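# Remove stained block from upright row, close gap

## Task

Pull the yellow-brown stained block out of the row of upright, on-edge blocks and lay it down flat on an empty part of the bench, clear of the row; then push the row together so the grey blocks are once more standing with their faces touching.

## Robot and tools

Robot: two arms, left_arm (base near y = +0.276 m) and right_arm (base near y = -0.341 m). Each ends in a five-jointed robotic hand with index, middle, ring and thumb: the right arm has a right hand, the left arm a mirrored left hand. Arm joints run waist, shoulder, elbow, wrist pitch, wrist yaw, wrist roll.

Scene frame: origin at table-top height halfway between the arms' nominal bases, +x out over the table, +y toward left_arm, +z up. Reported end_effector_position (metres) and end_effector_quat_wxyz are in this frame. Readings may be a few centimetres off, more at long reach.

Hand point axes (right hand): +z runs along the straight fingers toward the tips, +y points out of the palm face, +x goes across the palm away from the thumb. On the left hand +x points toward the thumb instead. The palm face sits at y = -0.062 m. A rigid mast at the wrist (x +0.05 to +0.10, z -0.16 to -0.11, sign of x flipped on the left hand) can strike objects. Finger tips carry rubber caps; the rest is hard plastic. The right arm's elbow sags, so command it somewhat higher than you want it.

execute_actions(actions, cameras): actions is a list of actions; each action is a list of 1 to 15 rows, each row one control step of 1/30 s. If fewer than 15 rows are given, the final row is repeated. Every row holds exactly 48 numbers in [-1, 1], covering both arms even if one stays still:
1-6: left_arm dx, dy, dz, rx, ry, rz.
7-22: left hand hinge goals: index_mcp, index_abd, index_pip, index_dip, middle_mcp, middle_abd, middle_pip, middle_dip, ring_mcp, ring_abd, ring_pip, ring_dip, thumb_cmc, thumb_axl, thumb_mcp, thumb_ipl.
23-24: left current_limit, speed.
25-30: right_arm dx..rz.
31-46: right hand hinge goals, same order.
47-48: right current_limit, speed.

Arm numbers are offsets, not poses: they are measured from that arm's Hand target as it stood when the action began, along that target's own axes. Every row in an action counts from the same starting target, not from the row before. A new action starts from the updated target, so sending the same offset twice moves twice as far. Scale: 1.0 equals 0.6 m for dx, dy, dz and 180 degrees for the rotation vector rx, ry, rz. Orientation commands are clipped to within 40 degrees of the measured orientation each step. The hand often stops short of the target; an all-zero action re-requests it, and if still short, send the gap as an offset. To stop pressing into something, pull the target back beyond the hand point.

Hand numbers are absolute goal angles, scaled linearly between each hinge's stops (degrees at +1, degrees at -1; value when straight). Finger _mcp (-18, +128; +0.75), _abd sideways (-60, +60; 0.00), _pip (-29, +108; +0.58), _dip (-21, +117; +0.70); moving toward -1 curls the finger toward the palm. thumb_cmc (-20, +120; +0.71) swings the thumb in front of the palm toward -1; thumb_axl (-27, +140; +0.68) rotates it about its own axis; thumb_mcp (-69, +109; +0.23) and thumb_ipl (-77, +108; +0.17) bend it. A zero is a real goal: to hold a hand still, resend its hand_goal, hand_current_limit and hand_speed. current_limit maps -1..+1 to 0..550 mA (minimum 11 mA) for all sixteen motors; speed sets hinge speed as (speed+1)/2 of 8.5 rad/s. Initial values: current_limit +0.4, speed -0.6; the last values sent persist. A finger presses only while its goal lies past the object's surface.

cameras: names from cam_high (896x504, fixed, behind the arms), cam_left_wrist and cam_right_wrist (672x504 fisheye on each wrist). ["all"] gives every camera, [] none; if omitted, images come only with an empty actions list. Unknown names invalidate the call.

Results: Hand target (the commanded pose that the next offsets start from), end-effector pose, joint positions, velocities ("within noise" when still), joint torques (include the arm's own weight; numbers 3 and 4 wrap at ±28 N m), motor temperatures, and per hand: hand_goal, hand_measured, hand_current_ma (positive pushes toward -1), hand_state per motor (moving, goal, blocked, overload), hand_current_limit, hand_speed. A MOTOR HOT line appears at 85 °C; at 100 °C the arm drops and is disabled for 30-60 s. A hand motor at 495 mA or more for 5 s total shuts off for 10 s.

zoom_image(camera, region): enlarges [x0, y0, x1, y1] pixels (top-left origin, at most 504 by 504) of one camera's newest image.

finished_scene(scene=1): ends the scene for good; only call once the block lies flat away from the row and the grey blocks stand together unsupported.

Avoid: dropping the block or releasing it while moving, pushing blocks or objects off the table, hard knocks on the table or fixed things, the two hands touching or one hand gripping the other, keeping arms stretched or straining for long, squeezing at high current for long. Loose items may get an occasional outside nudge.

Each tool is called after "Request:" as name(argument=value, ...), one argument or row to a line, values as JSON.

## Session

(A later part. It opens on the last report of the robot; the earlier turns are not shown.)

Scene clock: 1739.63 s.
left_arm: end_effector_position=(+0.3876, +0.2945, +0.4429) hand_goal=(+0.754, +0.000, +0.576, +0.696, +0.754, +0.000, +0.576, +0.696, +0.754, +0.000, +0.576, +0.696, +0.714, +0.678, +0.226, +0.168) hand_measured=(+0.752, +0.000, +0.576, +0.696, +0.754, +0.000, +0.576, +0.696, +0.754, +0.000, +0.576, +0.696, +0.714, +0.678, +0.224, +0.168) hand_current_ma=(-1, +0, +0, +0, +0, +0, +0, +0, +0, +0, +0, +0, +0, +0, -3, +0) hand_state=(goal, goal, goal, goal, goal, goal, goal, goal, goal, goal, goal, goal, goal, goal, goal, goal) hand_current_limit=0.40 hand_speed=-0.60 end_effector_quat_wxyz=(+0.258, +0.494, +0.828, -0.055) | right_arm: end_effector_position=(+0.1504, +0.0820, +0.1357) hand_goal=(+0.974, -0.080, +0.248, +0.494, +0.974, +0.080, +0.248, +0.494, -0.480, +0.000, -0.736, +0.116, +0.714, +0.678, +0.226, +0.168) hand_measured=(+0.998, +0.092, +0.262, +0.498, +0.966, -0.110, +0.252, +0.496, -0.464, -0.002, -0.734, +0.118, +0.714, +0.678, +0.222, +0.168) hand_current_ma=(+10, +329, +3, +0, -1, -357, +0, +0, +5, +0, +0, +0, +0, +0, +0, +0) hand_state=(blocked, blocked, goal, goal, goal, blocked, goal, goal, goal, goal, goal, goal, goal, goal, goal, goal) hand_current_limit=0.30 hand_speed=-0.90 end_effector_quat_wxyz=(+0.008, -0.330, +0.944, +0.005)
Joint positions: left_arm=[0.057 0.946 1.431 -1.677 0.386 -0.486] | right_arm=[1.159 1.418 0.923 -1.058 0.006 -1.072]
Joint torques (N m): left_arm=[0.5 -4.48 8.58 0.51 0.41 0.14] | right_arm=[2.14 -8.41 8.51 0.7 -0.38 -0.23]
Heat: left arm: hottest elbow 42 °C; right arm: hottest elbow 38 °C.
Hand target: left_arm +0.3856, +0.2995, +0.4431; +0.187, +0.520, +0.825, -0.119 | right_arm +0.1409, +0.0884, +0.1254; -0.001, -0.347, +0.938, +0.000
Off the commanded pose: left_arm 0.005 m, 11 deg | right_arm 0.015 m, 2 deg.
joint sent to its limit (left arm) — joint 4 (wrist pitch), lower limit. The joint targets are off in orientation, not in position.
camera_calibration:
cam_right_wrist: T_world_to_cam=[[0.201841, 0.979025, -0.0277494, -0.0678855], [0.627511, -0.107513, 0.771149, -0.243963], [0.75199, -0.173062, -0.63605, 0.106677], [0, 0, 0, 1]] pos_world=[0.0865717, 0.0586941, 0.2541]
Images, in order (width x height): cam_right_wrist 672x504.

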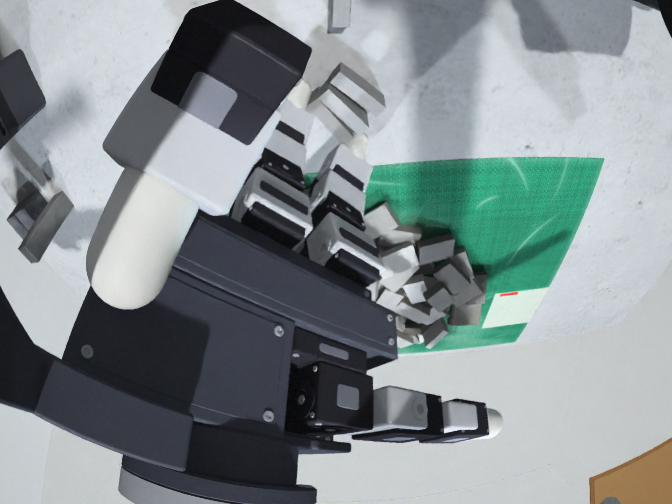

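Request:
execute_actions(
  actions=[
    [[0,0,0,0,0,0,0.754,0,0.576,0.696,0.754,0,0.576,0.696,0.754,0,0.576,0.696,0.714,0.678,0.226,0.168,0.4,-0.6,0,0.005,0,0,0,0,0.93,-0.08,0.18,0.45,0.973,0.08,0.248,0.493,-0.48,0,-0.737,0.116,0.714,0.678,0.226,0.168,0.3,-0.93]],
  ],
  cameras=["cam_right_wrist"],
)

Request:
zoom_image(
  camera="cam_right_wrist",
  region=[280, 20, 400, 150],
)

Scene clock: 1747.47 s.
left_arm: end_effector_position=(+0.3876, +0.2945, +0.4429) hand_goal=(+0.754, +0.000, +0.576, +0.696, +0.754, +0.000, +0.576, +0.696, +0.754, +0.000, +0.576, +0.696, +0.714, +0.678, +0.226, +0.168) hand_measured=(+0.752, +0.000, +0.576, +0.696, +0.754, +0.000, +0.576, +0.696, +0.754, +0.000, +0.576, +0.696, +0.714, +0.678, +0.224, +0.168) hand_current_ma=(-1, +0, +0, +0, +0, +0, +0, +0, +0, +0, +0, +0, +0, +0, -3, +0) hand_state=(goal, goal, goal, goal, goal, goal, goal, goal, goal, goal, goal, goal, goal, goal, goal, goal) hand_current_limit=0.40 hand_speed=-0.60 end_effector_quat_wxyz=(+0.258, +0.494, +0.828, -0.055) | right_arm: end_effector_position=(+0.1486, +0.0823, +0.1343) hand_goal=(+0.930, -0.080, +0.180, +0.450, +0.974, +0.080, +0.248, +0.494, -0.480, +0.000, -0.736, +0.116, +0.714, +0.678, +0.226, +0.168) hand_measured=(+0.988, +0.092, +0.226, +0.470, +0.964, -0.110, +0.252, +0.496, -0.464, -0.002, -0.734, +0.118, +0.714, +0.678, +0.222, +0.168) hand_current_ma=(+58, +329, +32, +6, -2, -357, +0, +0, +5, +0, +0, +0, +0, +0, +0, +0) hand_state=(blocked, blocked, blocked, goal, goal, blocked, goal, goal, goal, goal, goal, goal, goal, goal, goal, goal) hand_current_limit=0.30 hand_speed=-0.93 end_effector_quat_wxyz=(+0.009, -0.333, +0.943, +0.003)
Joint positions: left_arm=[0.057 0.946 1.431 -1.677 0.386 -0.486] | right_arm=[1.165 1.421 0.923 -1.058 0.01 -1.072]
Joint torques (N m): left_arm=[0.67 -4.25 8.69 0.47 0.39 0.15] | right_arm=[2.32 -8.41 8.83 0.72 -0.53 -0.18]
Heat: left arm: hottest elbow 42 °C; right arm: hottest elbow 38 °C.
Hand target: left_arm +0.3856, +0.2995, +0.4431; +0.187, +0.520, +0.825, -0.119 | right_arm +0.1390, +0.0907, +0.1256; +0.000, -0.347, +0.938, +0.000
Off the commanded pose: left_arm 0.005 m, 11 deg | right_arm 0.016 m, 2 deg.
joint sent to its limit (left arm) — joint 4 (wrist pitch), lower limit. The joint targets are off in orientation, not in position.
camera_calibration:
cam_right_wrist: T_world_to_cam=[[0.196345, 0.980043, -0.0310487, -0.0666884], [0.626422, -0.101013, 0.772911, -0.242385], [0.75435, -0.171207, -0.633754, 0.106392], [0, 0, 0, 1]] pos_world=[0.0846723, 0.0590886, 0.252698]
Images, in order (width x height): cam_right_wrist 672x504.

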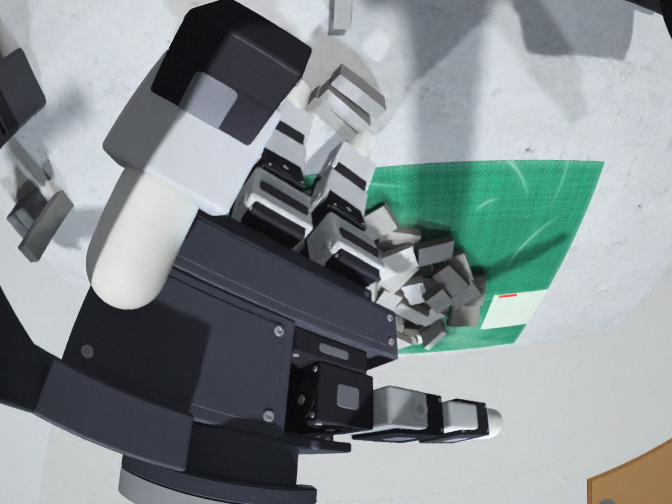

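Scaled by 3.877 from the camera's 672x504 image, which has a finer 960x720 frame.

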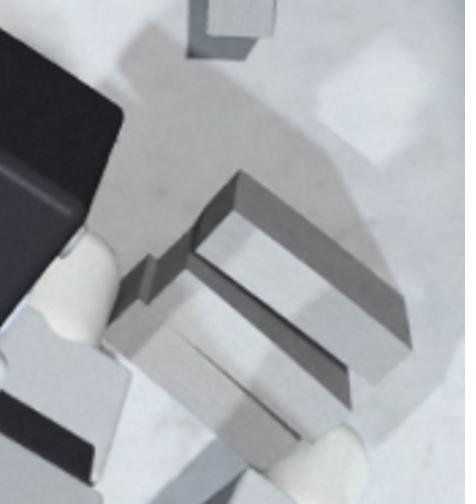

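Request:
execute_actions(
  actions=[
    [[0,0,0,0,0,0,0.754,0,0.576,0.696,0.754,0,0.576,0.696,0.754,0,0.576,0.696,0.714,0.678,0.226,0.168,0.4,-0.6,0,0.0083,0,0,0,0,0.93,-0.08,0.15,0.43,0.973,0.08,0.248,0.493,-0.48,0,-0.737,0.116,0.714,0.678,0.226,0.168,0.3,-0.93]],
  ],
  cameras=["cam_right_wrist"],
)

Request:
zoom_image(
  camera="cam_right_wrist",
  region=[280, 20, 400, 150],
)

Scene clock: 1754.43 s.
left_arm: end_effector_position=(+0.3876, +0.2945, +0.4429) hand_goal=(+0.754, +0.000, +0.576, +0.696, +0.754, +0.000, +0.576, +0.696, +0.754, +0.000, +0.576, +0.696, +0.714, +0.678, +0.226, +0.168) hand_measured=(+0.752, +0.000, +0.576, +0.696, +0.754, +0.000, +0.576, +0.696, +0.754, +0.000, +0.576, +0.696, +0.714, +0.678, +0.224, +0.168) hand_current_ma=(-1, +0, +0, +0, +0, +0, +0, +0, +0, +0, +0, +0, +0, +0, -3, +0) hand_state=(goal, goal, goal, goal, goal, goal, goal, goal, goal, goal, goal, goal, goal, goal, goal, goal) hand_current_limit=0.40 hand_speed=-0.60 end_effector_quat_wxyz=(+0.258, +0.494, +0.828, -0.055) | right_arm: end_effector_position=(+0.1404, +0.0842, +0.1333) hand_goal=(+0.930, -0.080, +0.150, +0.430, +0.974, +0.080, +0.248, +0.494, -0.480, +0.000, -0.736, +0.116, +0.714, +0.678, +0.226, +0.168) hand_measured=(+0.904, +0.056, +0.140, +0.428, +0.998, -0.074, +0.268, +0.496, -0.464, -0.002, -0.734, +0.118, +0.714, +0.678, +0.222, +0.168) hand_current_ma=(-11, +209, -2, +0, +10, -267, +6, +0, +5, +0, +0, +0, +0, +0, +0, +0) hand_state=(blocked, blocked, goal, goal, blocked, blocked, goal, goal, goal, goal, goal, goal, goal, goal, goal, goal) hand_current_limit=0.30 hand_speed=-0.93 end_effector_quat_wxyz=(+0.006, -0.341, +0.940, +0.003)
Joint positions: left_arm=[0.057 0.946 1.431 -1.677 0.386 -0.486] | right_arm=[1.183 1.424 0.923 -1.058 0.006 -1.072]
Joint torques (N m): left_arm=[0.5 -4.19 8.69 0.46 0.39 0.17] | right_arm=[1.9 -8.18 9.32 0.72 -0.38 -0.05]
Heat: left arm: hottest elbow 42 °C; right arm: hottest elbow 38 °C.
Hand target: left_arm +0.3856, +0.2995, +0.4431; +0.187, +0.520, +0.825, -0.119 | right_arm +0.1356, +0.0945, +0.1254; -0.001, -0.347, +0.938, +0.000
Off the commanded pose: left_arm 0.005 m, 11 deg | right_arm 0.014 m, 1 deg.
joint sent to its limit (left arm) — joint 4 (wrist pitch), lower limit. The joint targets are off in orientation, not in position.
camera_calibration:
cam_right_wrist: T_world_to_cam=[[0.178581, 0.983357, -0.0334444, -0.0644651], [0.631468, -0.0884772, 0.770337, -0.237666], [0.754557, -0.158686, -0.636759, 0.111618], [0, 0, 0, 1]] pos_world=[0.0773687, 0.0600765, 0.252001]
Images, in order (width x height): cam_right_wrist 672x504.

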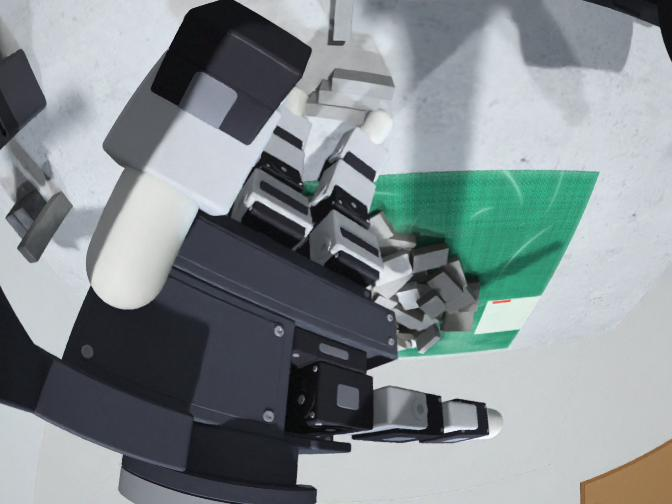

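Scaled by 3.877 from the camera's 672x504 image, which has a finer 960x720 frame.

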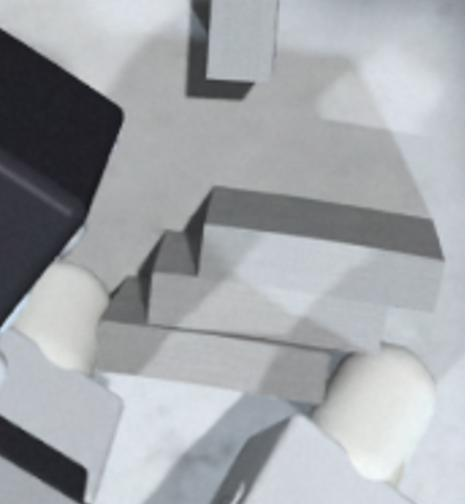

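Request:
execute_actions(
  actions=[
    [[0,0,0,0,0,0,0.754,0,0.576,0.696,0.754,0,0.576,0.696,0.754,0,0.576,0.696,0.714,0.678,0.226,0.168,0.4,-0.6,0,0,0,0,0,0,0.904,0.06,0.14,0.428,0.998,-0.08,0.268,0.496,-0.48,0,-0.737,0.116,0.714,0.678,0.226,0.168,0.3,-0.93]],
    [[0,0,0,0,0,0,0.754,0,0.576,0.696,0.754,0,0.576,0.696,0.754,0,0.576,0.696,0.714,0.678,0.226,0.168,0.4,-0.6,0,0,0,0,0,0,0.904,0.2,0.14,0.428,0.998,-0.2,0.268,0.496,-0.48,0,-0.737,0.116,0.714,0.678,0.226,0.168,0.3,-0.93]],
  ],
  cameras=["cam_right_wrist"],
)

Request:
zoom_image(
  camera="cam_right_wrist",
  region=[280, 20, 400, 150],
)

Scene clock: 1773.90 s.
left_arm: end_effector_position=(+0.3876, +0.2945, +0.4429) hand_goal=(+0.754, +0.000, +0.576, +0.696, +0.754, +0.000, +0.576, +0.696, +0.754, +0.000, +0.576, +0.696, +0.714, +0.678, +0.226, +0.168) hand_measured=(+0.752, +0.000, +0.576, +0.696, +0.754, +0.000, +0.576, +0.696, +0.754, +0.000, +0.576, +0.696, +0.714, +0.678, +0.224, +0.168) hand_current_ma=(-1, +0, +0, +0, +0, +0, +0, +0, +0, +0, +0, +0, +0, +0, -3, +0) hand_state=(goal, goal, goal, goal, goal, goal, goal, goal, goal, goal, goal, goal, goal, goal, goal, goal) hand_current_limit=0.40 hand_speed=-0.60 end_effector_quat_wxyz=(+0.258, +0.494, +0.828, -0.055) | right_arm: end_effector_position=(+0.1384, +0.0850, +0.1285) hand_goal=(+0.904, +0.200, +0.140, +0.428, +0.998, -0.200, +0.268, +0.496, -0.480, +0.000, -0.736, +0.116, +0.714, +0.678, +0.226, +0.168) hand_measured=(+0.898, +0.196, +0.138, +0.426, +0.998, -0.194, +0.270, +0.496, -0.464, -0.002, -0.734, +0.118, +0.714, +0.678, +0.222, +0.168) hand_current_ma=(-1, +0, +0, +0, +0, +0, +0, +0, +5, +0, +0, +0, +0, +0, +0, +0) hand_state=(goal, goal, goal, goal, goal, goal, goal, goal, goal, goal, goal, goal, goal, goal, goal, goal) hand_current_limit=0.30 hand_speed=-0.93 end_effector_quat_wxyz=(+0.002, -0.343, +0.939, +0.001)
Joint positions: left_arm=[0.057 0.946 1.431 -1.677 0.386 -0.486] | right_arm=[1.186 1.437 0.923 -1.054 0.002 -1.072]
Joint torques (N m): left_arm=[0.67 -4.42 8.75 0.64 0.4 0.16] | right_arm=[1.73 -9.29 9.31 0.55 -0.18 -0.06]
Heat: left arm: hottest elbow 42 °C; right arm: hottest elbow 38 °C.
Hand target: left_arm +0.3856, +0.2995, +0.4431; +0.187, +0.520, +0.825, -0.119 | right_arm +0.1356, +0.0945, +0.1256; +0.000, -0.347, +0.938, +0.000
Off the commanded pose: left_arm 0.005 m, 11 deg | right_arm 0.010 m, 1 deg.
joint sent to its limit (left arm) — joint 4 (wrist pitch), lower limit. The joint targets are off in orientation, not in position.
camera_calibration:
cam_right_wrist: T_world_to_cam=[[0.175262, 0.983633, -0.0418334, -0.0634821], [0.637682, -0.0810421, 0.766025, -0.23354], [0.750097, -0.160931, -0.641448, 0.111566], [0, 0, 0, 1]] pos_world=[0.0763646, 0.061471, 0.247805]
Images, in order (width x height): cam_right_wrist 672x504.

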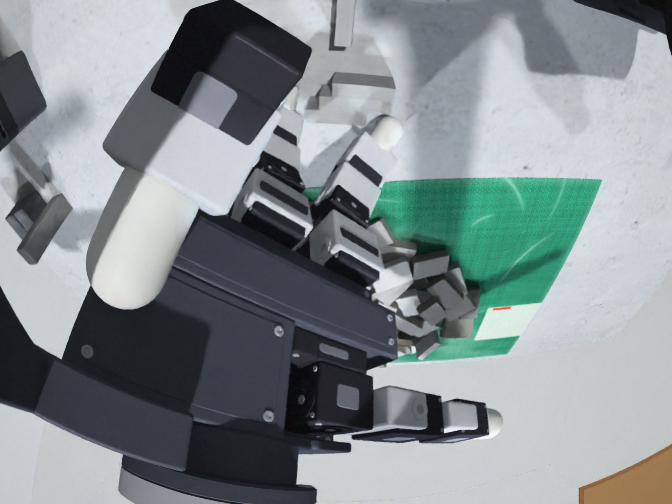

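Scaled by 3.877 from the camera's 672x504 image, which has a finer 960x720 frame.

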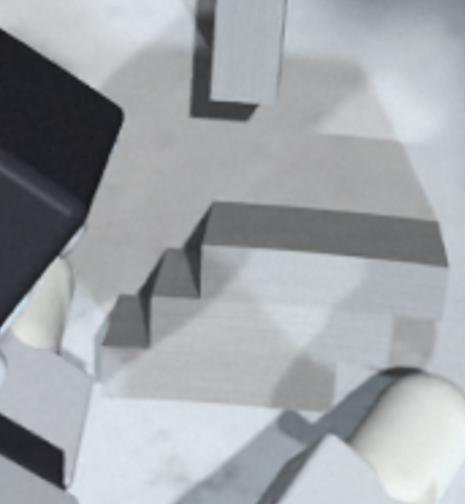

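Request:
execute_actions(
  actions=[
    [[0,0,0,0,0,0,0.754,0,0.576,0.696,0.754,0,0.576,0.696,0.754,0,0.576,0.696,0.714,0.678,0.226,0.168,0.4,-0.6,-0.0065,0.0076,-0.05,0,0,0,0.904,0.2,0.14,0.428,0.998,-0.2,0.268,0.496,-0.48,0,-0.737,0.116,0.714,0.678,0.226,0.168,0.4,-0.9]],
    [[0,0,0,0,0,0,0.754,0,0.576,0.696,0.754,0,0.576,0.696,0.754,0,0.576,0.696,0.714,0.678,0.226,0.168,0.4,-0.6,0,0,-0.08,0,0,0,0.904,0.2,0.14,0.428,0.998,-0.2,0.268,0.496,-0.48,0,-0.737,0.116,0.714,0.678,0.226,0.168,0.4,-0.9]],
    [[0,0,0,0,0,0,0.754,0,0.576,0.696,0.754,0,0.576,0.696,0.754,0,0.576,0.696,0.714,0.678,0.226,0.168,0.4,-0.6,0.0335,0.0045,0,0,0,-0.089,0.754,0.2,0.576,0.696,0.754,-0.2,0.576,0.696,-0.48,0,-0.737,0.116,0.714,0.678,0.226,0.168,0.4,-0.85]],
    [[0,0,0,0,0,0,0.754,0,0.576,0.696,0.754,0,0.576,0.696,0.754,0,0.576,0.696,0.714,0.678,0.226,0.168,0.4,-0.6,0.0335,0.0045,0,0,0,-0.089,0.754,0.2,0.576,0.696,0.754,-0.2,0.576,0.696,-0.48,0,-0.737,0.116,0.714,0.678,0.226,0.168,0.4,-0.85]],
  ],
  cameras=["cam_right_wrist","cam_high"],
)

Request:
zoom_image(
  camera="cam_right_wrist",
  region=[260, 20, 420, 150],
)

Request:
zoom_image(
  camera="cam_high",
  region=[325, 200, 395, 260],
)

Scene clock: 1791.20 s.
left_arm: end_effector_position=(+0.3876, +0.2945, +0.4429) hand_goal=(+0.754, +0.000, +0.576, +0.696, +0.754, +0.000, +0.576, +0.696, +0.754, +0.000, +0.576, +0.696, +0.714, +0.678, +0.226, +0.168) hand_measured=(+0.752, +0.000, +0.576, +0.696, +0.754, +0.000, +0.576, +0.696, +0.754, +0.000, +0.576, +0.696, +0.714, +0.678, +0.224, +0.168) hand_current_ma=(-1, +0, +0, +0, +0, +0, +0, +0, +0, +0, +0, +0, +0, +0, -3, +0) hand_state=(goal, goal, goal, goal, goal, goal, goal, goal, goal, goal, goal, goal, goal, goal, goal, goal) hand_current_limit=0.40 hand_speed=-0.60 end_effector_quat_wxyz=(+0.258, +0.494, +0.828, -0.055) | right_arm: end_effector_position=(+0.1030, +0.0606, +0.1946) hand_goal=(+0.754, +0.200, +0.576, +0.696, +0.754, -0.200, +0.576, +0.696, -0.480, +0.000, -0.736, +0.116, +0.714, +0.678, +0.226, +0.168) hand_measured=(+0.756, +0.200, +0.572, +0.694, +0.756, -0.194, +0.572, +0.694, -0.464, -0.002, -0.734, +0.118, +0.714, +0.678, +0.222, +0.168) hand_current_ma=(+0, +0, +0, +0, +0, +0, +0, +0, +5, +0, +0, +0, +0, +0, +0, +0) hand_state=(goal, goal, goal, goal, goal, goal, goal, goal, goal, goal, goal, goal, goal, goal, goal, goal) hand_current_limit=0.40 hand_speed=-0.85 end_effector_quat_wxyz=(-0.004, -0.586, +0.810, -0.004)
Joint positions: left_arm=[0.057 0.946 1.431 -1.677 0.386 -0.486] | right_arm=[1.191 1.388 1.064 -1.259 0.002 -1.619]
Joint torques (N m): left_arm=[1.2 -4.37 8.62 0.55 0.41 0.16] | right_arm=[0.91 -9.76 12.1 -0.1 -0.26 -0.17]
Heat: left arm: hottest elbow 42 °C; right arm: hottest elbow 39 °C.
Hand target: left_arm +0.3856, +0.2995, +0.4431; +0.187, +0.520, +0.825, -0.119 | right_arm +0.1055, +0.0741, +0.2036; +0.000, -0.593, +0.805, +0.000
Off the commanded pose: left_arm 0.005 m, 11 deg | right_arm 0.016 m, 1 deg.
joint sent to its limit (left arm) — joint 4 (wrist pitch), lower limit. The joint targets are off in orientation, not in position.
camera_calibration:
cam_right_wrist: T_world_to_cam=[[-0.367168, 0.928541, -0.0547606, 0.0312605], [0.587779, 0.277245, 0.760034, -0.279032], [0.720905, 0.246873, -0.647573, 0.156007], [0, 0, 0, 1]] pos_world=[0.0630203, 0.0098195, 0.314811]
Images, in order (width x height): cam_high 896x504, cam_right_wrist 672x504.

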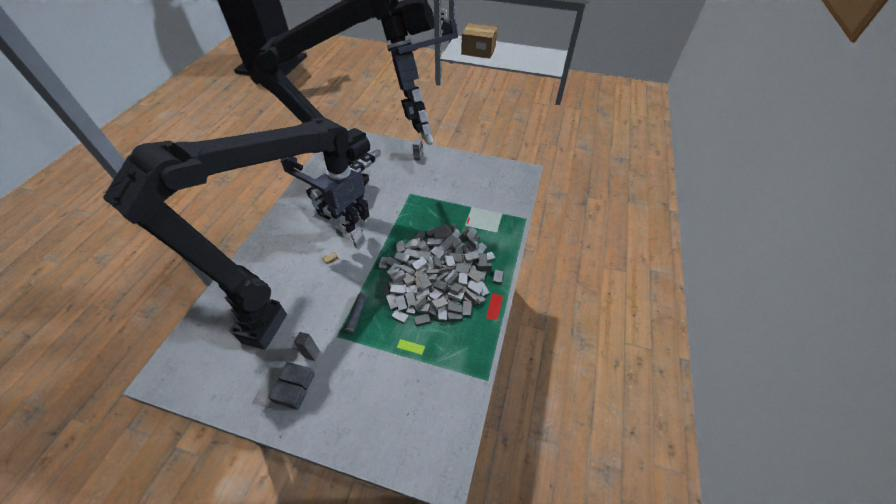

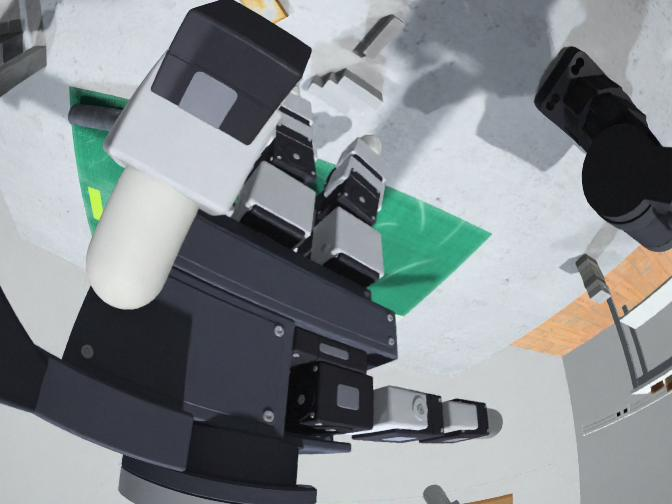

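Scaled by 3.150 from the camera's 672x504 image, which has a finer 960x720 frame.

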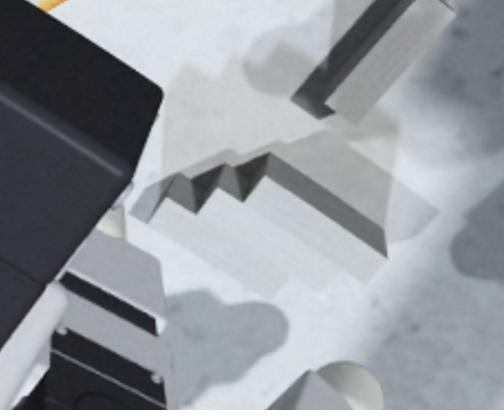

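Scaled by 7.200 from the camera's 896x504 image, which has a finer 1280x720 frame.

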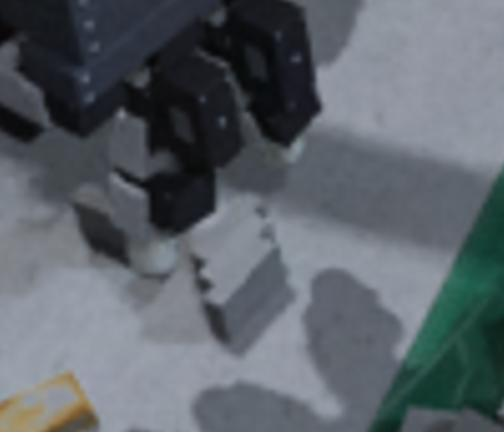

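Request:
zoom_image(
  camera="cam_right_wrist",
  region=[300, 10, 410, 120],
)

Scaled by 4.582 from the camera's 672x504 image, which has a finer 960x720 frame.

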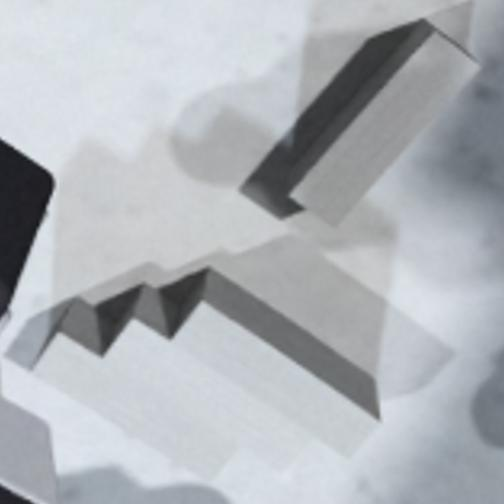

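Request:
execute_actions(
  actions=[
    [[0,0,0,0,0,0,0.754,0,0.576,0.696,0.754,0,0.576,0.696,0.754,0,0.576,0.696,0.714,0.678,0.226,0.168,0.4,-0.6,0.0232,0.0094,0.06,0,0,-0.01,0.699,0.3,0.576,0.696,0.808,-0.3,0.576,0.696,-0.48,0,-0.737,0.116,0.714,0.678,0.226,0.168,0.4,-0.85]],
  ],
  cameras=["cam_right_wrist","cam_high"],
)

Request:
zoom_image(
  camera="cam_right_wrist",
  region=[280, 20, 400, 150],
)

Request:
zoom_image(
  camera="cam_high",
  region=[325, 200, 395, 260],
)

Scene clock: 1812.37 s.
left_arm: end_effector_position=(+0.3876, +0.2945, +0.4429) hand_goal=(+0.754, +0.000, +0.576, +0.696, +0.754, +0.000, +0.576, +0.696, +0.754, +0.000, +0.576, +0.696, +0.714, +0.678, +0.226, +0.168) hand_measured=(+0.752, +0.000, +0.576, +0.696, +0.754, +0.000, +0.576, +0.696, +0.754, +0.000, +0.576, +0.696, +0.714, +0.678, +0.224, +0.168) hand_current_ma=(-1, +0, +0, +0, +0, +0, +0, +0, +0, +0, +0, +0, +0, +0, -3, +0) hand_state=(goal, goal, goal, goal, goal, goal, goal, goal, goal, goal, goal, goal, goal, goal, goal, goal) hand_current_limit=0.40 hand_speed=-0.60 end_effector_quat_wxyz=(+0.258, +0.494, +0.828, -0.055) | right_arm: end_effector_position=(+0.1027, +0.0632, +0.1806) hand_goal=(+0.700, +0.300, +0.576, +0.696, +0.808, -0.300, +0.576, +0.696, -0.480, +0.000, -0.736, +0.116, +0.714, +0.678, +0.226, +0.168) hand_measured=(+0.702, +0.294, +0.572, +0.694, +0.802, -0.292, +0.572, +0.694, -0.464, -0.002, -0.734, +0.118, +0.714, +0.678, +0.222, +0.168) hand_current_ma=(+0, +0, +0, +0, -1, +1, +0, +0, +5, +0, +0, +0, +0, +0, +0, +0) hand_state=(goal, goal, goal, goal, goal, goal, goal, goal, goal, goal, goal, goal, goal, goal, goal, goal) hand_current_limit=0.40 hand_speed=-0.85 end_effector_quat_wxyz=(+0.011, -0.596, +0.803, +0.006)
Joint positions: left_arm=[0.057 0.946 1.431 -1.677 0.386 -0.486] | right_arm=[1.193 1.389 1.025 -1.182 0.002 -1.642]
Joint torques (N m): left_arm=[0.5 -4.01 8.73 0.54 0.42 0.15] | right_arm=[1.67 -9.29 7.41 0.84 -0.28 -0.16]
Heat: left arm: hottest elbow 43 °C; right arm: hottest elbow 40 °C.
Hand target: left_arm +0.3856, +0.2995, +0.4431; +0.187, +0.520, +0.825, -0.119 | right_arm +0.0958, +0.0625, +0.1676; +0.000, -0.605, +0.796, +0.000
Off the commanded pose: left_arm 0.005 m, 11 deg | right_arm 0.015 m, 2 deg.
joint sent to its limit (left arm) — joint 4 (wrist pitch), lower limit. The joint targets are off in orientation, not in position.
camera_calibration:
cam_right_wrist: T_world_to_cam=[[-0.388846, 0.920886, -0.0276949, 0.0257109], [0.571632, 0.264729, 0.77663, -0.269552], [0.72252, 0.286158, -0.629347, 0.140686], [0, 0, 0, 1]] pos_world=[0.0624332, 0.00742284, 0.298595]
Images, in order (width x height): cam_high 896x504, cam_right_wrist 672x504.

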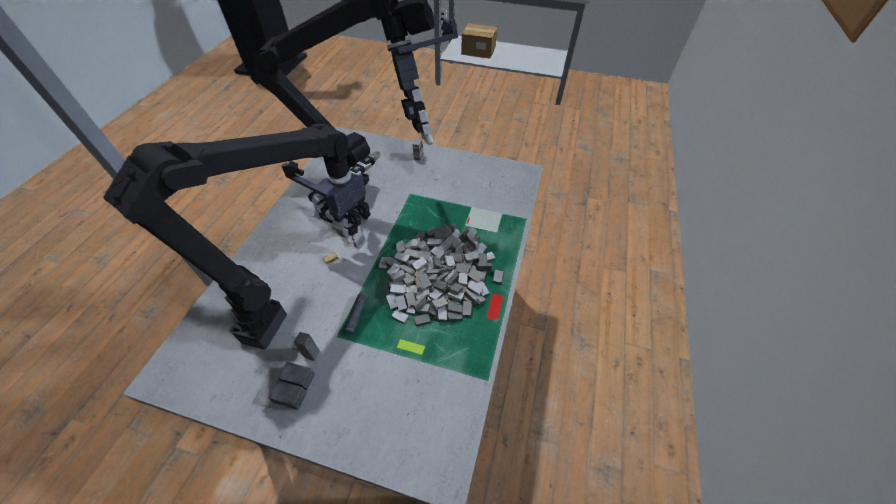

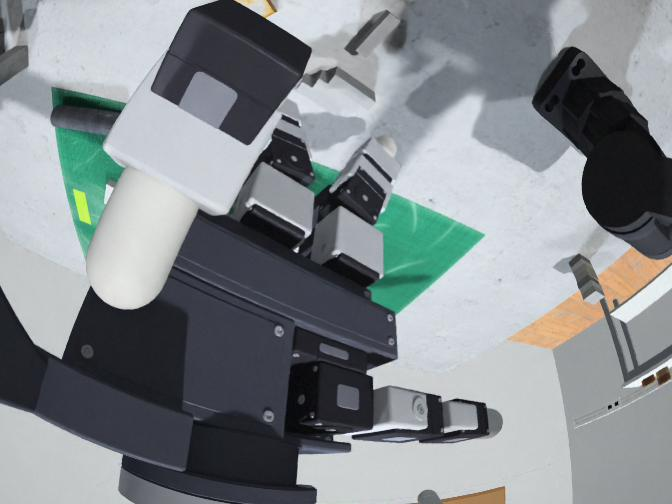

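Scaled by 3.877 from the camera's 672x504 image, which has a finer 960x720 frame.

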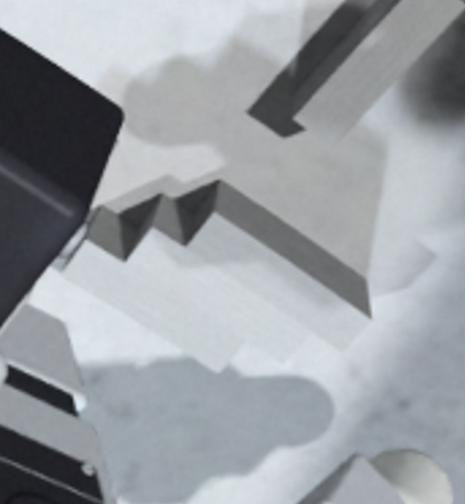

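Scaled by 7.200 from the camera's 896x504 image, which has a finer 1280x720 frame.

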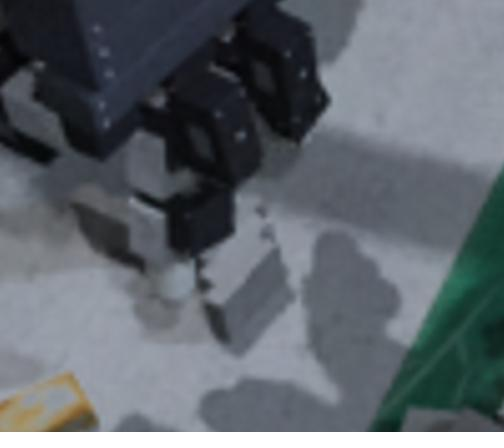

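Request:
execute_actions(
  actions=[
    [[0,0,0,0,0,0,0.754,0,0.576,0.696,0.754,0,0.576,0.696,0.754,0,0.576,0.696,0.714,0.678,0.226,0.168,0.4,-0.6,0,0.0069,0.045,0,0,0,0.699,0.3,0.576,0.696,0.808,-0.3,0.576,0.696,-0.48,0,-0.737,0.116,0.714,0.678,0.226,0.168,0.4,-0.85]],
  ],
  cameras=["cam_right_wrist","cam_high"],
)

Request:
zoom_image(
  camera="cam_right_wrist",
  region=[280, 20, 400, 150],
)

Request:
zoom_image(
  camera="cam_high",
  region=[325, 200, 395, 260],
)

Scene clock: 1827.53 s.
left_arm: end_effector_position=(+0.3876, +0.2945, +0.4429) hand_goal=(+0.754, +0.000, +0.576, +0.696, +0.754, +0.000, +0.576, +0.696, +0.754, +0.000, +0.576, +0.696, +0.714, +0.678, +0.226, +0.168) hand_measured=(+0.752, +0.000, +0.576, +0.696, +0.754, +0.000, +0.576, +0.696, +0.754, +0.000, +0.576, +0.696, +0.714, +0.678, +0.224, +0.168) hand_current_ma=(-1, +0, +0, +0, +0, +0, +0, +0, +0, +0, +0, +0, +0, +0, -3, +0) hand_state=(goal, goal, goal, goal, goal, goal, goal, goal, goal, goal, goal, goal, goal, goal, goal, goal) hand_current_limit=0.40 hand_speed=-0.60 end_effector_quat_wxyz=(+0.258, +0.494, +0.828, -0.055) | right_arm: end_effector_position=(+0.0977, +0.0635, +0.1514) hand_goal=(+0.700, +0.300, +0.576, +0.696, +0.808, -0.300, +0.576, +0.696, -0.480, +0.000, -0.736, +0.116, +0.714, +0.678, +0.226, +0.168) hand_measured=(+0.702, +0.294, +0.572, +0.694, +0.802, -0.294, +0.572, +0.694, -0.464, -0.002, -0.734, +0.118, +0.714, +0.678, +0.222, +0.168) hand_current_ma=(+0, +0, +0, +0, -1, +1, +0, +0, +5, +0, +0, +0, +0, +0, +0, +0) hand_state=(goal, goal, goal, goal, goal, goal, goal, goal, goal, goal, goal, goal, goal, goal, goal, goal) hand_current_limit=0.40 hand_speed=-0.85 end_effector_quat_wxyz=(+0.008, -0.600, +0.800, +0.004)
Joint positions: left_arm=[0.057 0.946 1.431 -1.677 0.386 -0.486] | right_arm=[1.204 1.424 0.977 -1.105 0.002 -1.642]
Joint torques (N m): left_arm=[0.21 -4.13 8.65 0.5 0.41 0.17] | right_arm=[1.49 -9.88 7.32 0.72 -0.26 -0.09]
Heat: left arm: hottest elbow 43 °C; right arm: hottest elbow 40 °C.
Hand target: left_arm +0.3856, +0.2995, +0.4431; +0.187, +0.520, +0.825, -0.119 | right_arm +0.0918, +0.0636, +0.1406; +0.000, -0.605, +0.796, +0.000
Off the commanded pose: left_arm 0.005 m, 11 deg | right_arm 0.012 m, 1 deg.
joint sent to its limit (left arm) — joint 4 (wrist pitch), lower limit. The joint targets are off in orientation, not in position.
camera_calibration:
cam_right_wrist: T_world_to_cam=[[-0.39977, 0.916064, -0.0318016, 0.02474], [0.570021, 0.275628, 0.774019, -0.244157], [0.717816, 0.291302, -0.632363, 0.126396], [0, 0, 0, 1]] pos_world=[0.0583355, 0.00781345, 0.269697]
Images, in order (width x height): cam_high 896x504, cam_right_wrist 672x504.

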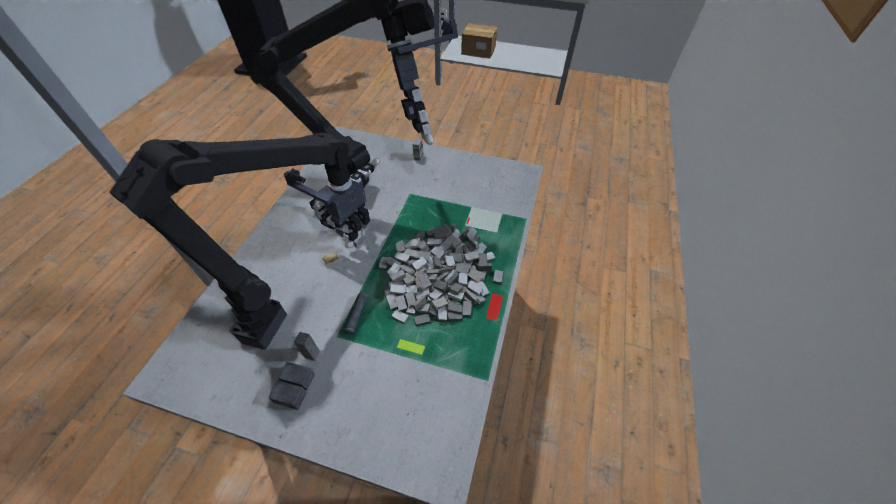

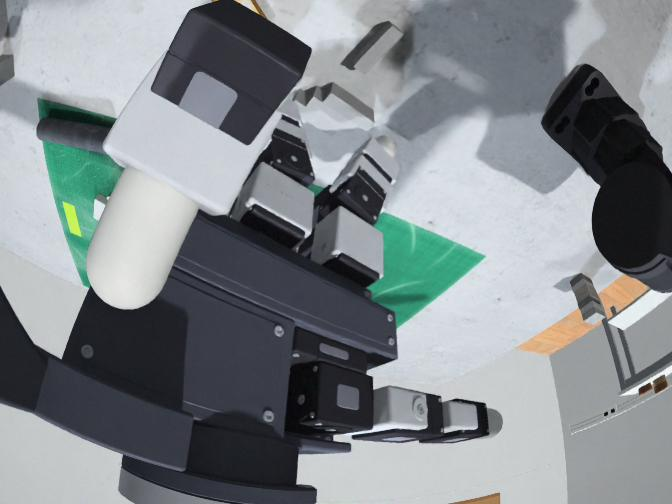

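Scaled by 3.877 from the camera's 672x504 image, which has a finer 960x720 frame.

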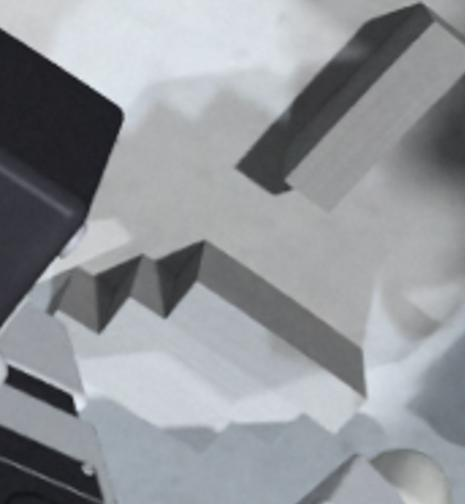

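Scaled by 7.200 from the camera's 896x504 image, which has a finer 1280x720 frame.

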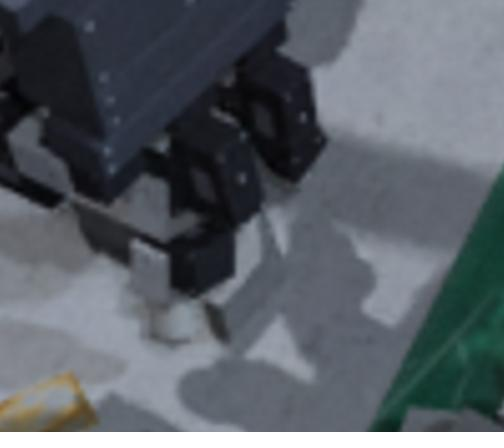

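Request:
execute_actions(
  actions=[
    [[0,0,0,0,0,0,0.754,0,0.576,0.696,0.754,0,0.576,0.696,0.754,0,0.576,0.696,0.714,0.678,0.226,0.168,0.4,-0.6,0,0,0.02,0,0,0,0.699,0.3,0.576,0.696,0.808,-0.3,0.576,0.696,-0.48,0,-0.737,0.116,0.714,0.678,0.226,0.168,0.4,-0.85]],
  ],
  cameras=["cam_right_wrist"],
)

Request:
zoom_image(
  camera="cam_right_wrist",
  region=[280, 20, 400, 150],
)

Scene clock: 1831.93 s.
left_arm: end_effector_position=(+0.3876, +0.2945, +0.4429) hand_goal=(+0.754, +0.000, +0.576, +0.696, +0.754, +0.000, +0.576, +0.696, +0.754, +0.000, +0.576, +0.696, +0.714, +0.678, +0.226, +0.168) hand_measured=(+0.752, +0.000, +0.576, +0.696, +0.754, +0.000, +0.576, +0.696, +0.754, +0.000, +0.576, +0.696, +0.714, +0.678, +0.224, +0.168) hand_current_ma=(-1, +0, +0, +0, +0, +0, +0, +0, +0, +0, +0, +0, +0, +0, -3, +0) hand_state=(goal, goal, goal, goal, goal, goal, goal, goal, goal, goal, goal, goal, goal, goal, goal, goal) hand_current_limit=0.40 hand_speed=-0.60 end_effector_quat_wxyz=(+0.258, +0.494, +0.828, -0.055) | right_arm: end_effector_position=(+0.0983, +0.0651, +0.1419) hand_goal=(+0.700, +0.300, +0.576, +0.696, +0.808, -0.300, +0.576, +0.696, -0.480, +0.000, -0.736, +0.116, +0.714, +0.678, +0.226, +0.168) hand_measured=(+0.702, +0.294, +0.572, +0.694, +0.802, -0.294, +0.572, +0.694, -0.464, -0.002, -0.734, +0.118, +0.714, +0.678, +0.222, +0.168) hand_current_ma=(+0, +0, +0, +0, -1, +1, +0, +0, +5, +0, +0, +0, +0, +0, +0, +0) hand_state=(goal, goal, goal, goal, goal, goal, goal, goal, goal, goal, goal, goal, goal, goal, goal, goal) hand_current_limit=0.40 hand_speed=-0.85 end_effector_quat_wxyz=(+0.011, -0.600, +0.800, +0.006)
Joint positions: left_arm=[0.057 0.946 1.431 -1.677 0.386 -0.486] | right_arm=[1.204 1.437 0.962 -1.07 0.002 -1.642]
Joint torques (N m): left_arm=[0.5 -4.07 8.68 0.39 0.42 0.16] | right_arm=[1.49 -9.7 6.99 0.85 -0.27 -0.08]
Heat: left arm: hottest elbow 43 °C; right arm: hottest elbow 40 °C.
Hand target: left_arm +0.3856, +0.2995, +0.4431; +0.187, +0.520, +0.825, -0.119 | right_arm +0.0918, +0.0637, +0.1287; +0.000, -0.605, +0.796, +0.000
Off the commanded pose: left_arm 0.005 m, 11 deg | right_arm 0.015 m, 2 deg.
joint sent to its limit (left arm) — joint 4 (wrist pitch), lower limit. The joint targets are off in orientation, not in position.
camera_calibration:
cam_right_wrist: T_world_to_cam=[[-0.399677, 0.916253, -0.0271728, 0.0225458], [0.568325, 0.270948, 0.776913, -0.237503], [0.719211, 0.295071, -0.629022, 0.118537], [0, 0, 0, 1]] pos_world=[0.0587366, 0.0087165, 0.259694]
Images, in order (width x height): cam_right_wrist 672x504.

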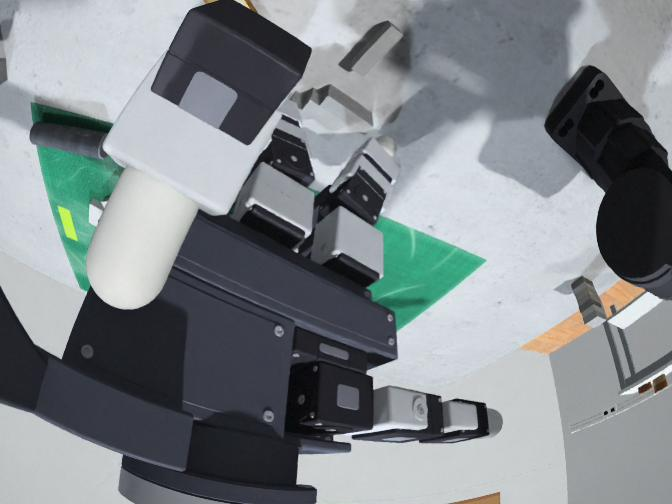

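Scaled by 3.877 from the camera's 672x504 image, which has a finer 960x720 frame.

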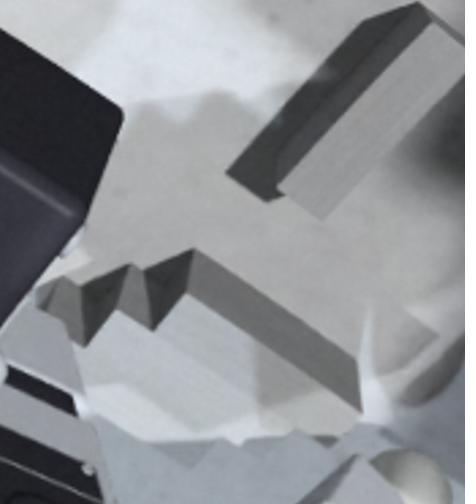

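Request:
execute_actions(
  actions=[
    [[0,0,0,0,0,0,0.754,0,0.576,0.696,0.754,0,0.576,0.696,0.754,0,0.576,0.696,0.714,0.678,0.226,0.168,0.4,-0.6,0,0,0,0,0,0,0.699,0.16,0.576,0.696,0.808,-0.16,0.576,0.696,-0.48,0,-0.737,0.116,0.714,0.678,0.226,0.168,0.0,-0.93]],
    [[0,0,0,0,0,0,0.754,0,0.576,0.696,0.754,0,0.576,0.696,0.754,0,0.576,0.696,0.714,0.678,0.226,0.168,0.4,-0.6,0,0,0,0,0,0,0.699,0.06,0.576,0.696,0.808,-0.06,0.576,0.696,-0.48,0,-0.737,0.116,0.714,0.678,0.226,0.168,0.0,-0.95]],
  ],
  cameras=["cam_right_wrist","cam_high"],
)

Request:
zoom_image(
  camera="cam_right_wrist",
  region=[280, 20, 400, 150],
)

Request:
zoom_image(
  camera="cam_high",
  region=[325, 210, 385, 260],
)

Scene clock: 1847.37 s.
left_arm: end_effector_position=(+0.3876, +0.2945, +0.4429) hand_goal=(+0.754, +0.000, +0.576, +0.696, +0.754, +0.000, +0.576, +0.696, +0.754, +0.000, +0.576, +0.696, +0.714, +0.678, +0.226, +0.168) hand_measured=(+0.752, +0.000, +0.576, +0.696, +0.754, +0.000, +0.576, +0.696, +0.754, +0.000, +0.576, +0.696, +0.714, +0.678, +0.224, +0.168) hand_current_ma=(-1, +0, +0, +0, +0, +0, +0, +0, +0, +0, +0, +0, +0, +0, -3, +0) hand_state=(goal, goal, goal, goal, goal, goal, goal, goal, goal, goal, goal, goal, goal, goal, goal, goal) hand_current_limit=0.40 hand_speed=-0.60 end_effector_quat_wxyz=(+0.258, +0.494, +0.828, -0.055) | right_arm: end_effector_position=(+0.0983, +0.0651, +0.1419) hand_goal=(+0.700, +0.060, +0.576, +0.696, +0.808, -0.060, +0.576, +0.696, -0.480, +0.000, -0.736, +0.116, +0.714, +0.678, +0.226, +0.168) hand_measured=(+0.702, +0.090, +0.574, +0.694, +0.802, -0.100, +0.572, +0.694, -0.464, -0.002, -0.734, +0.118, +0.714, +0.678, +0.222, +0.168) hand_current_ma=(+0, +11, +0, +0, -1, -19, +0, +0, +5, +0, +0, +0, +0, +0, +0, +0) hand_state=(goal, blocked, goal, goal, goal, blocked, goal, goal, goal, goal, goal, goal, goal, goal, goal, goal) hand_current_limit=0.00 hand_speed=-0.95 end_effector_quat_wxyz=(+0.011, -0.600, +0.800, +0.006)
Joint positions: left_arm=[0.057 0.946 1.431 -1.677 0.386 -0.486] | right_arm=[1.204 1.437 0.962 -1.07 0.002 -1.642]
Joint torques (N m): left_arm=[0.26 -4.13 8.7 0.53 0.43 0.15] | right_arm=[1.61 -9.58 6.99 0.77 -0.24 -0.08]
Heat: left arm: hottest elbow 43 °C; right arm: hottest elbow 40 °C.
Hand target: left_arm +0.3856, +0.2995, +0.4431; +0.187, +0.520, +0.825, -0.119 | right_arm +0.0918, +0.0637, +0.1287; +0.000, -0.605, +0.796, +0.000
Off the commanded pose: left_arm 0.005 m, 11 deg | right_arm 0.015 m, 2 deg.
joint sent to its limit (left arm) — joint 4 (wrist pitch), lower limit. The joint targets are off in orientation, not in position.
camera_calibration:
cam_right_wrist: T_world_to_cam=[[-0.399677, 0.916253, -0.0271728, 0.0225458], [0.568325, 0.270948, 0.776913, -0.237503], [0.719211, 0.295071, -0.629022, 0.118537], [0, 0, 0, 1]] pos_world=[0.0587366, 0.0087165, 0.259694]
Images, in order (width x height): cam_high 896x504, cam_right_wrist 672x504.

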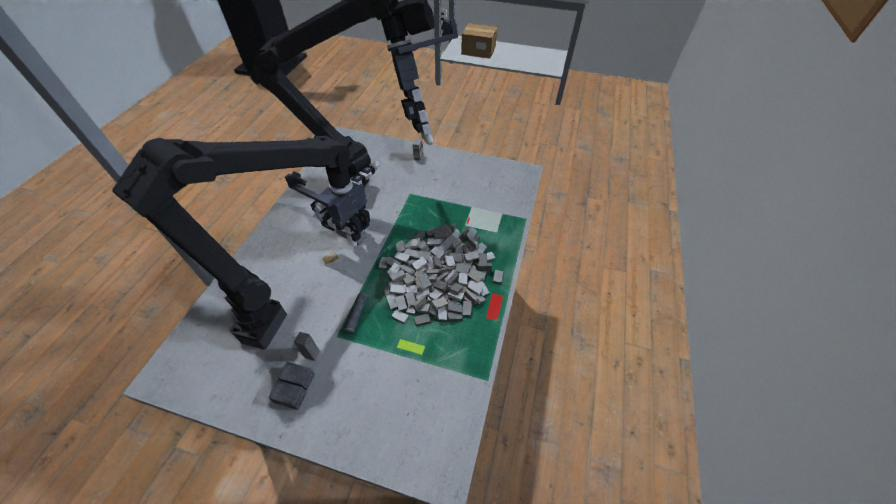

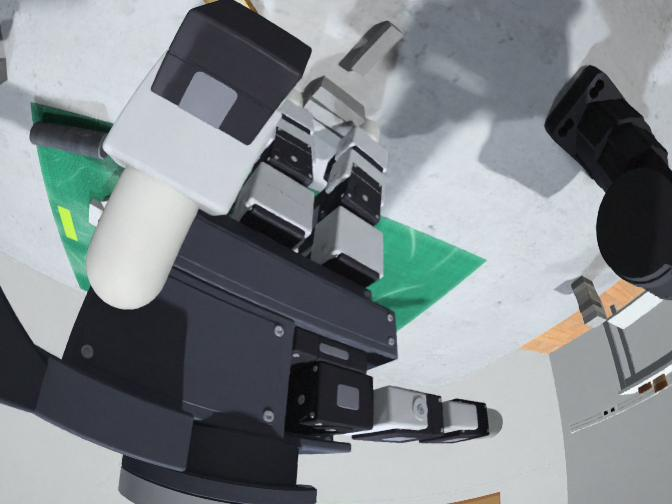

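Scaled by 3.877 from the camera's 672x504 image, which has a finer 960x720 frame.

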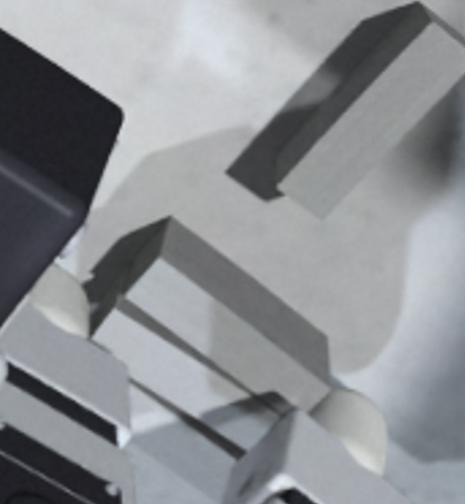

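Scaled by 8.400 from the camera's 896x504 image, which has a finer 1280x720 frame.

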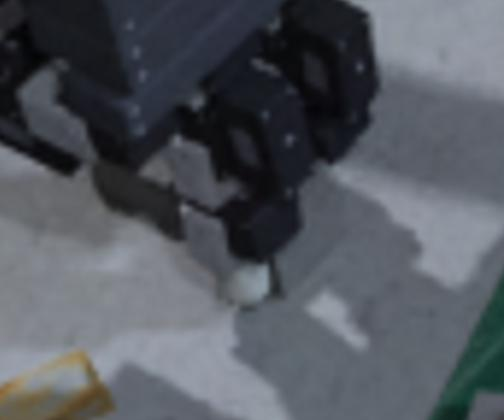

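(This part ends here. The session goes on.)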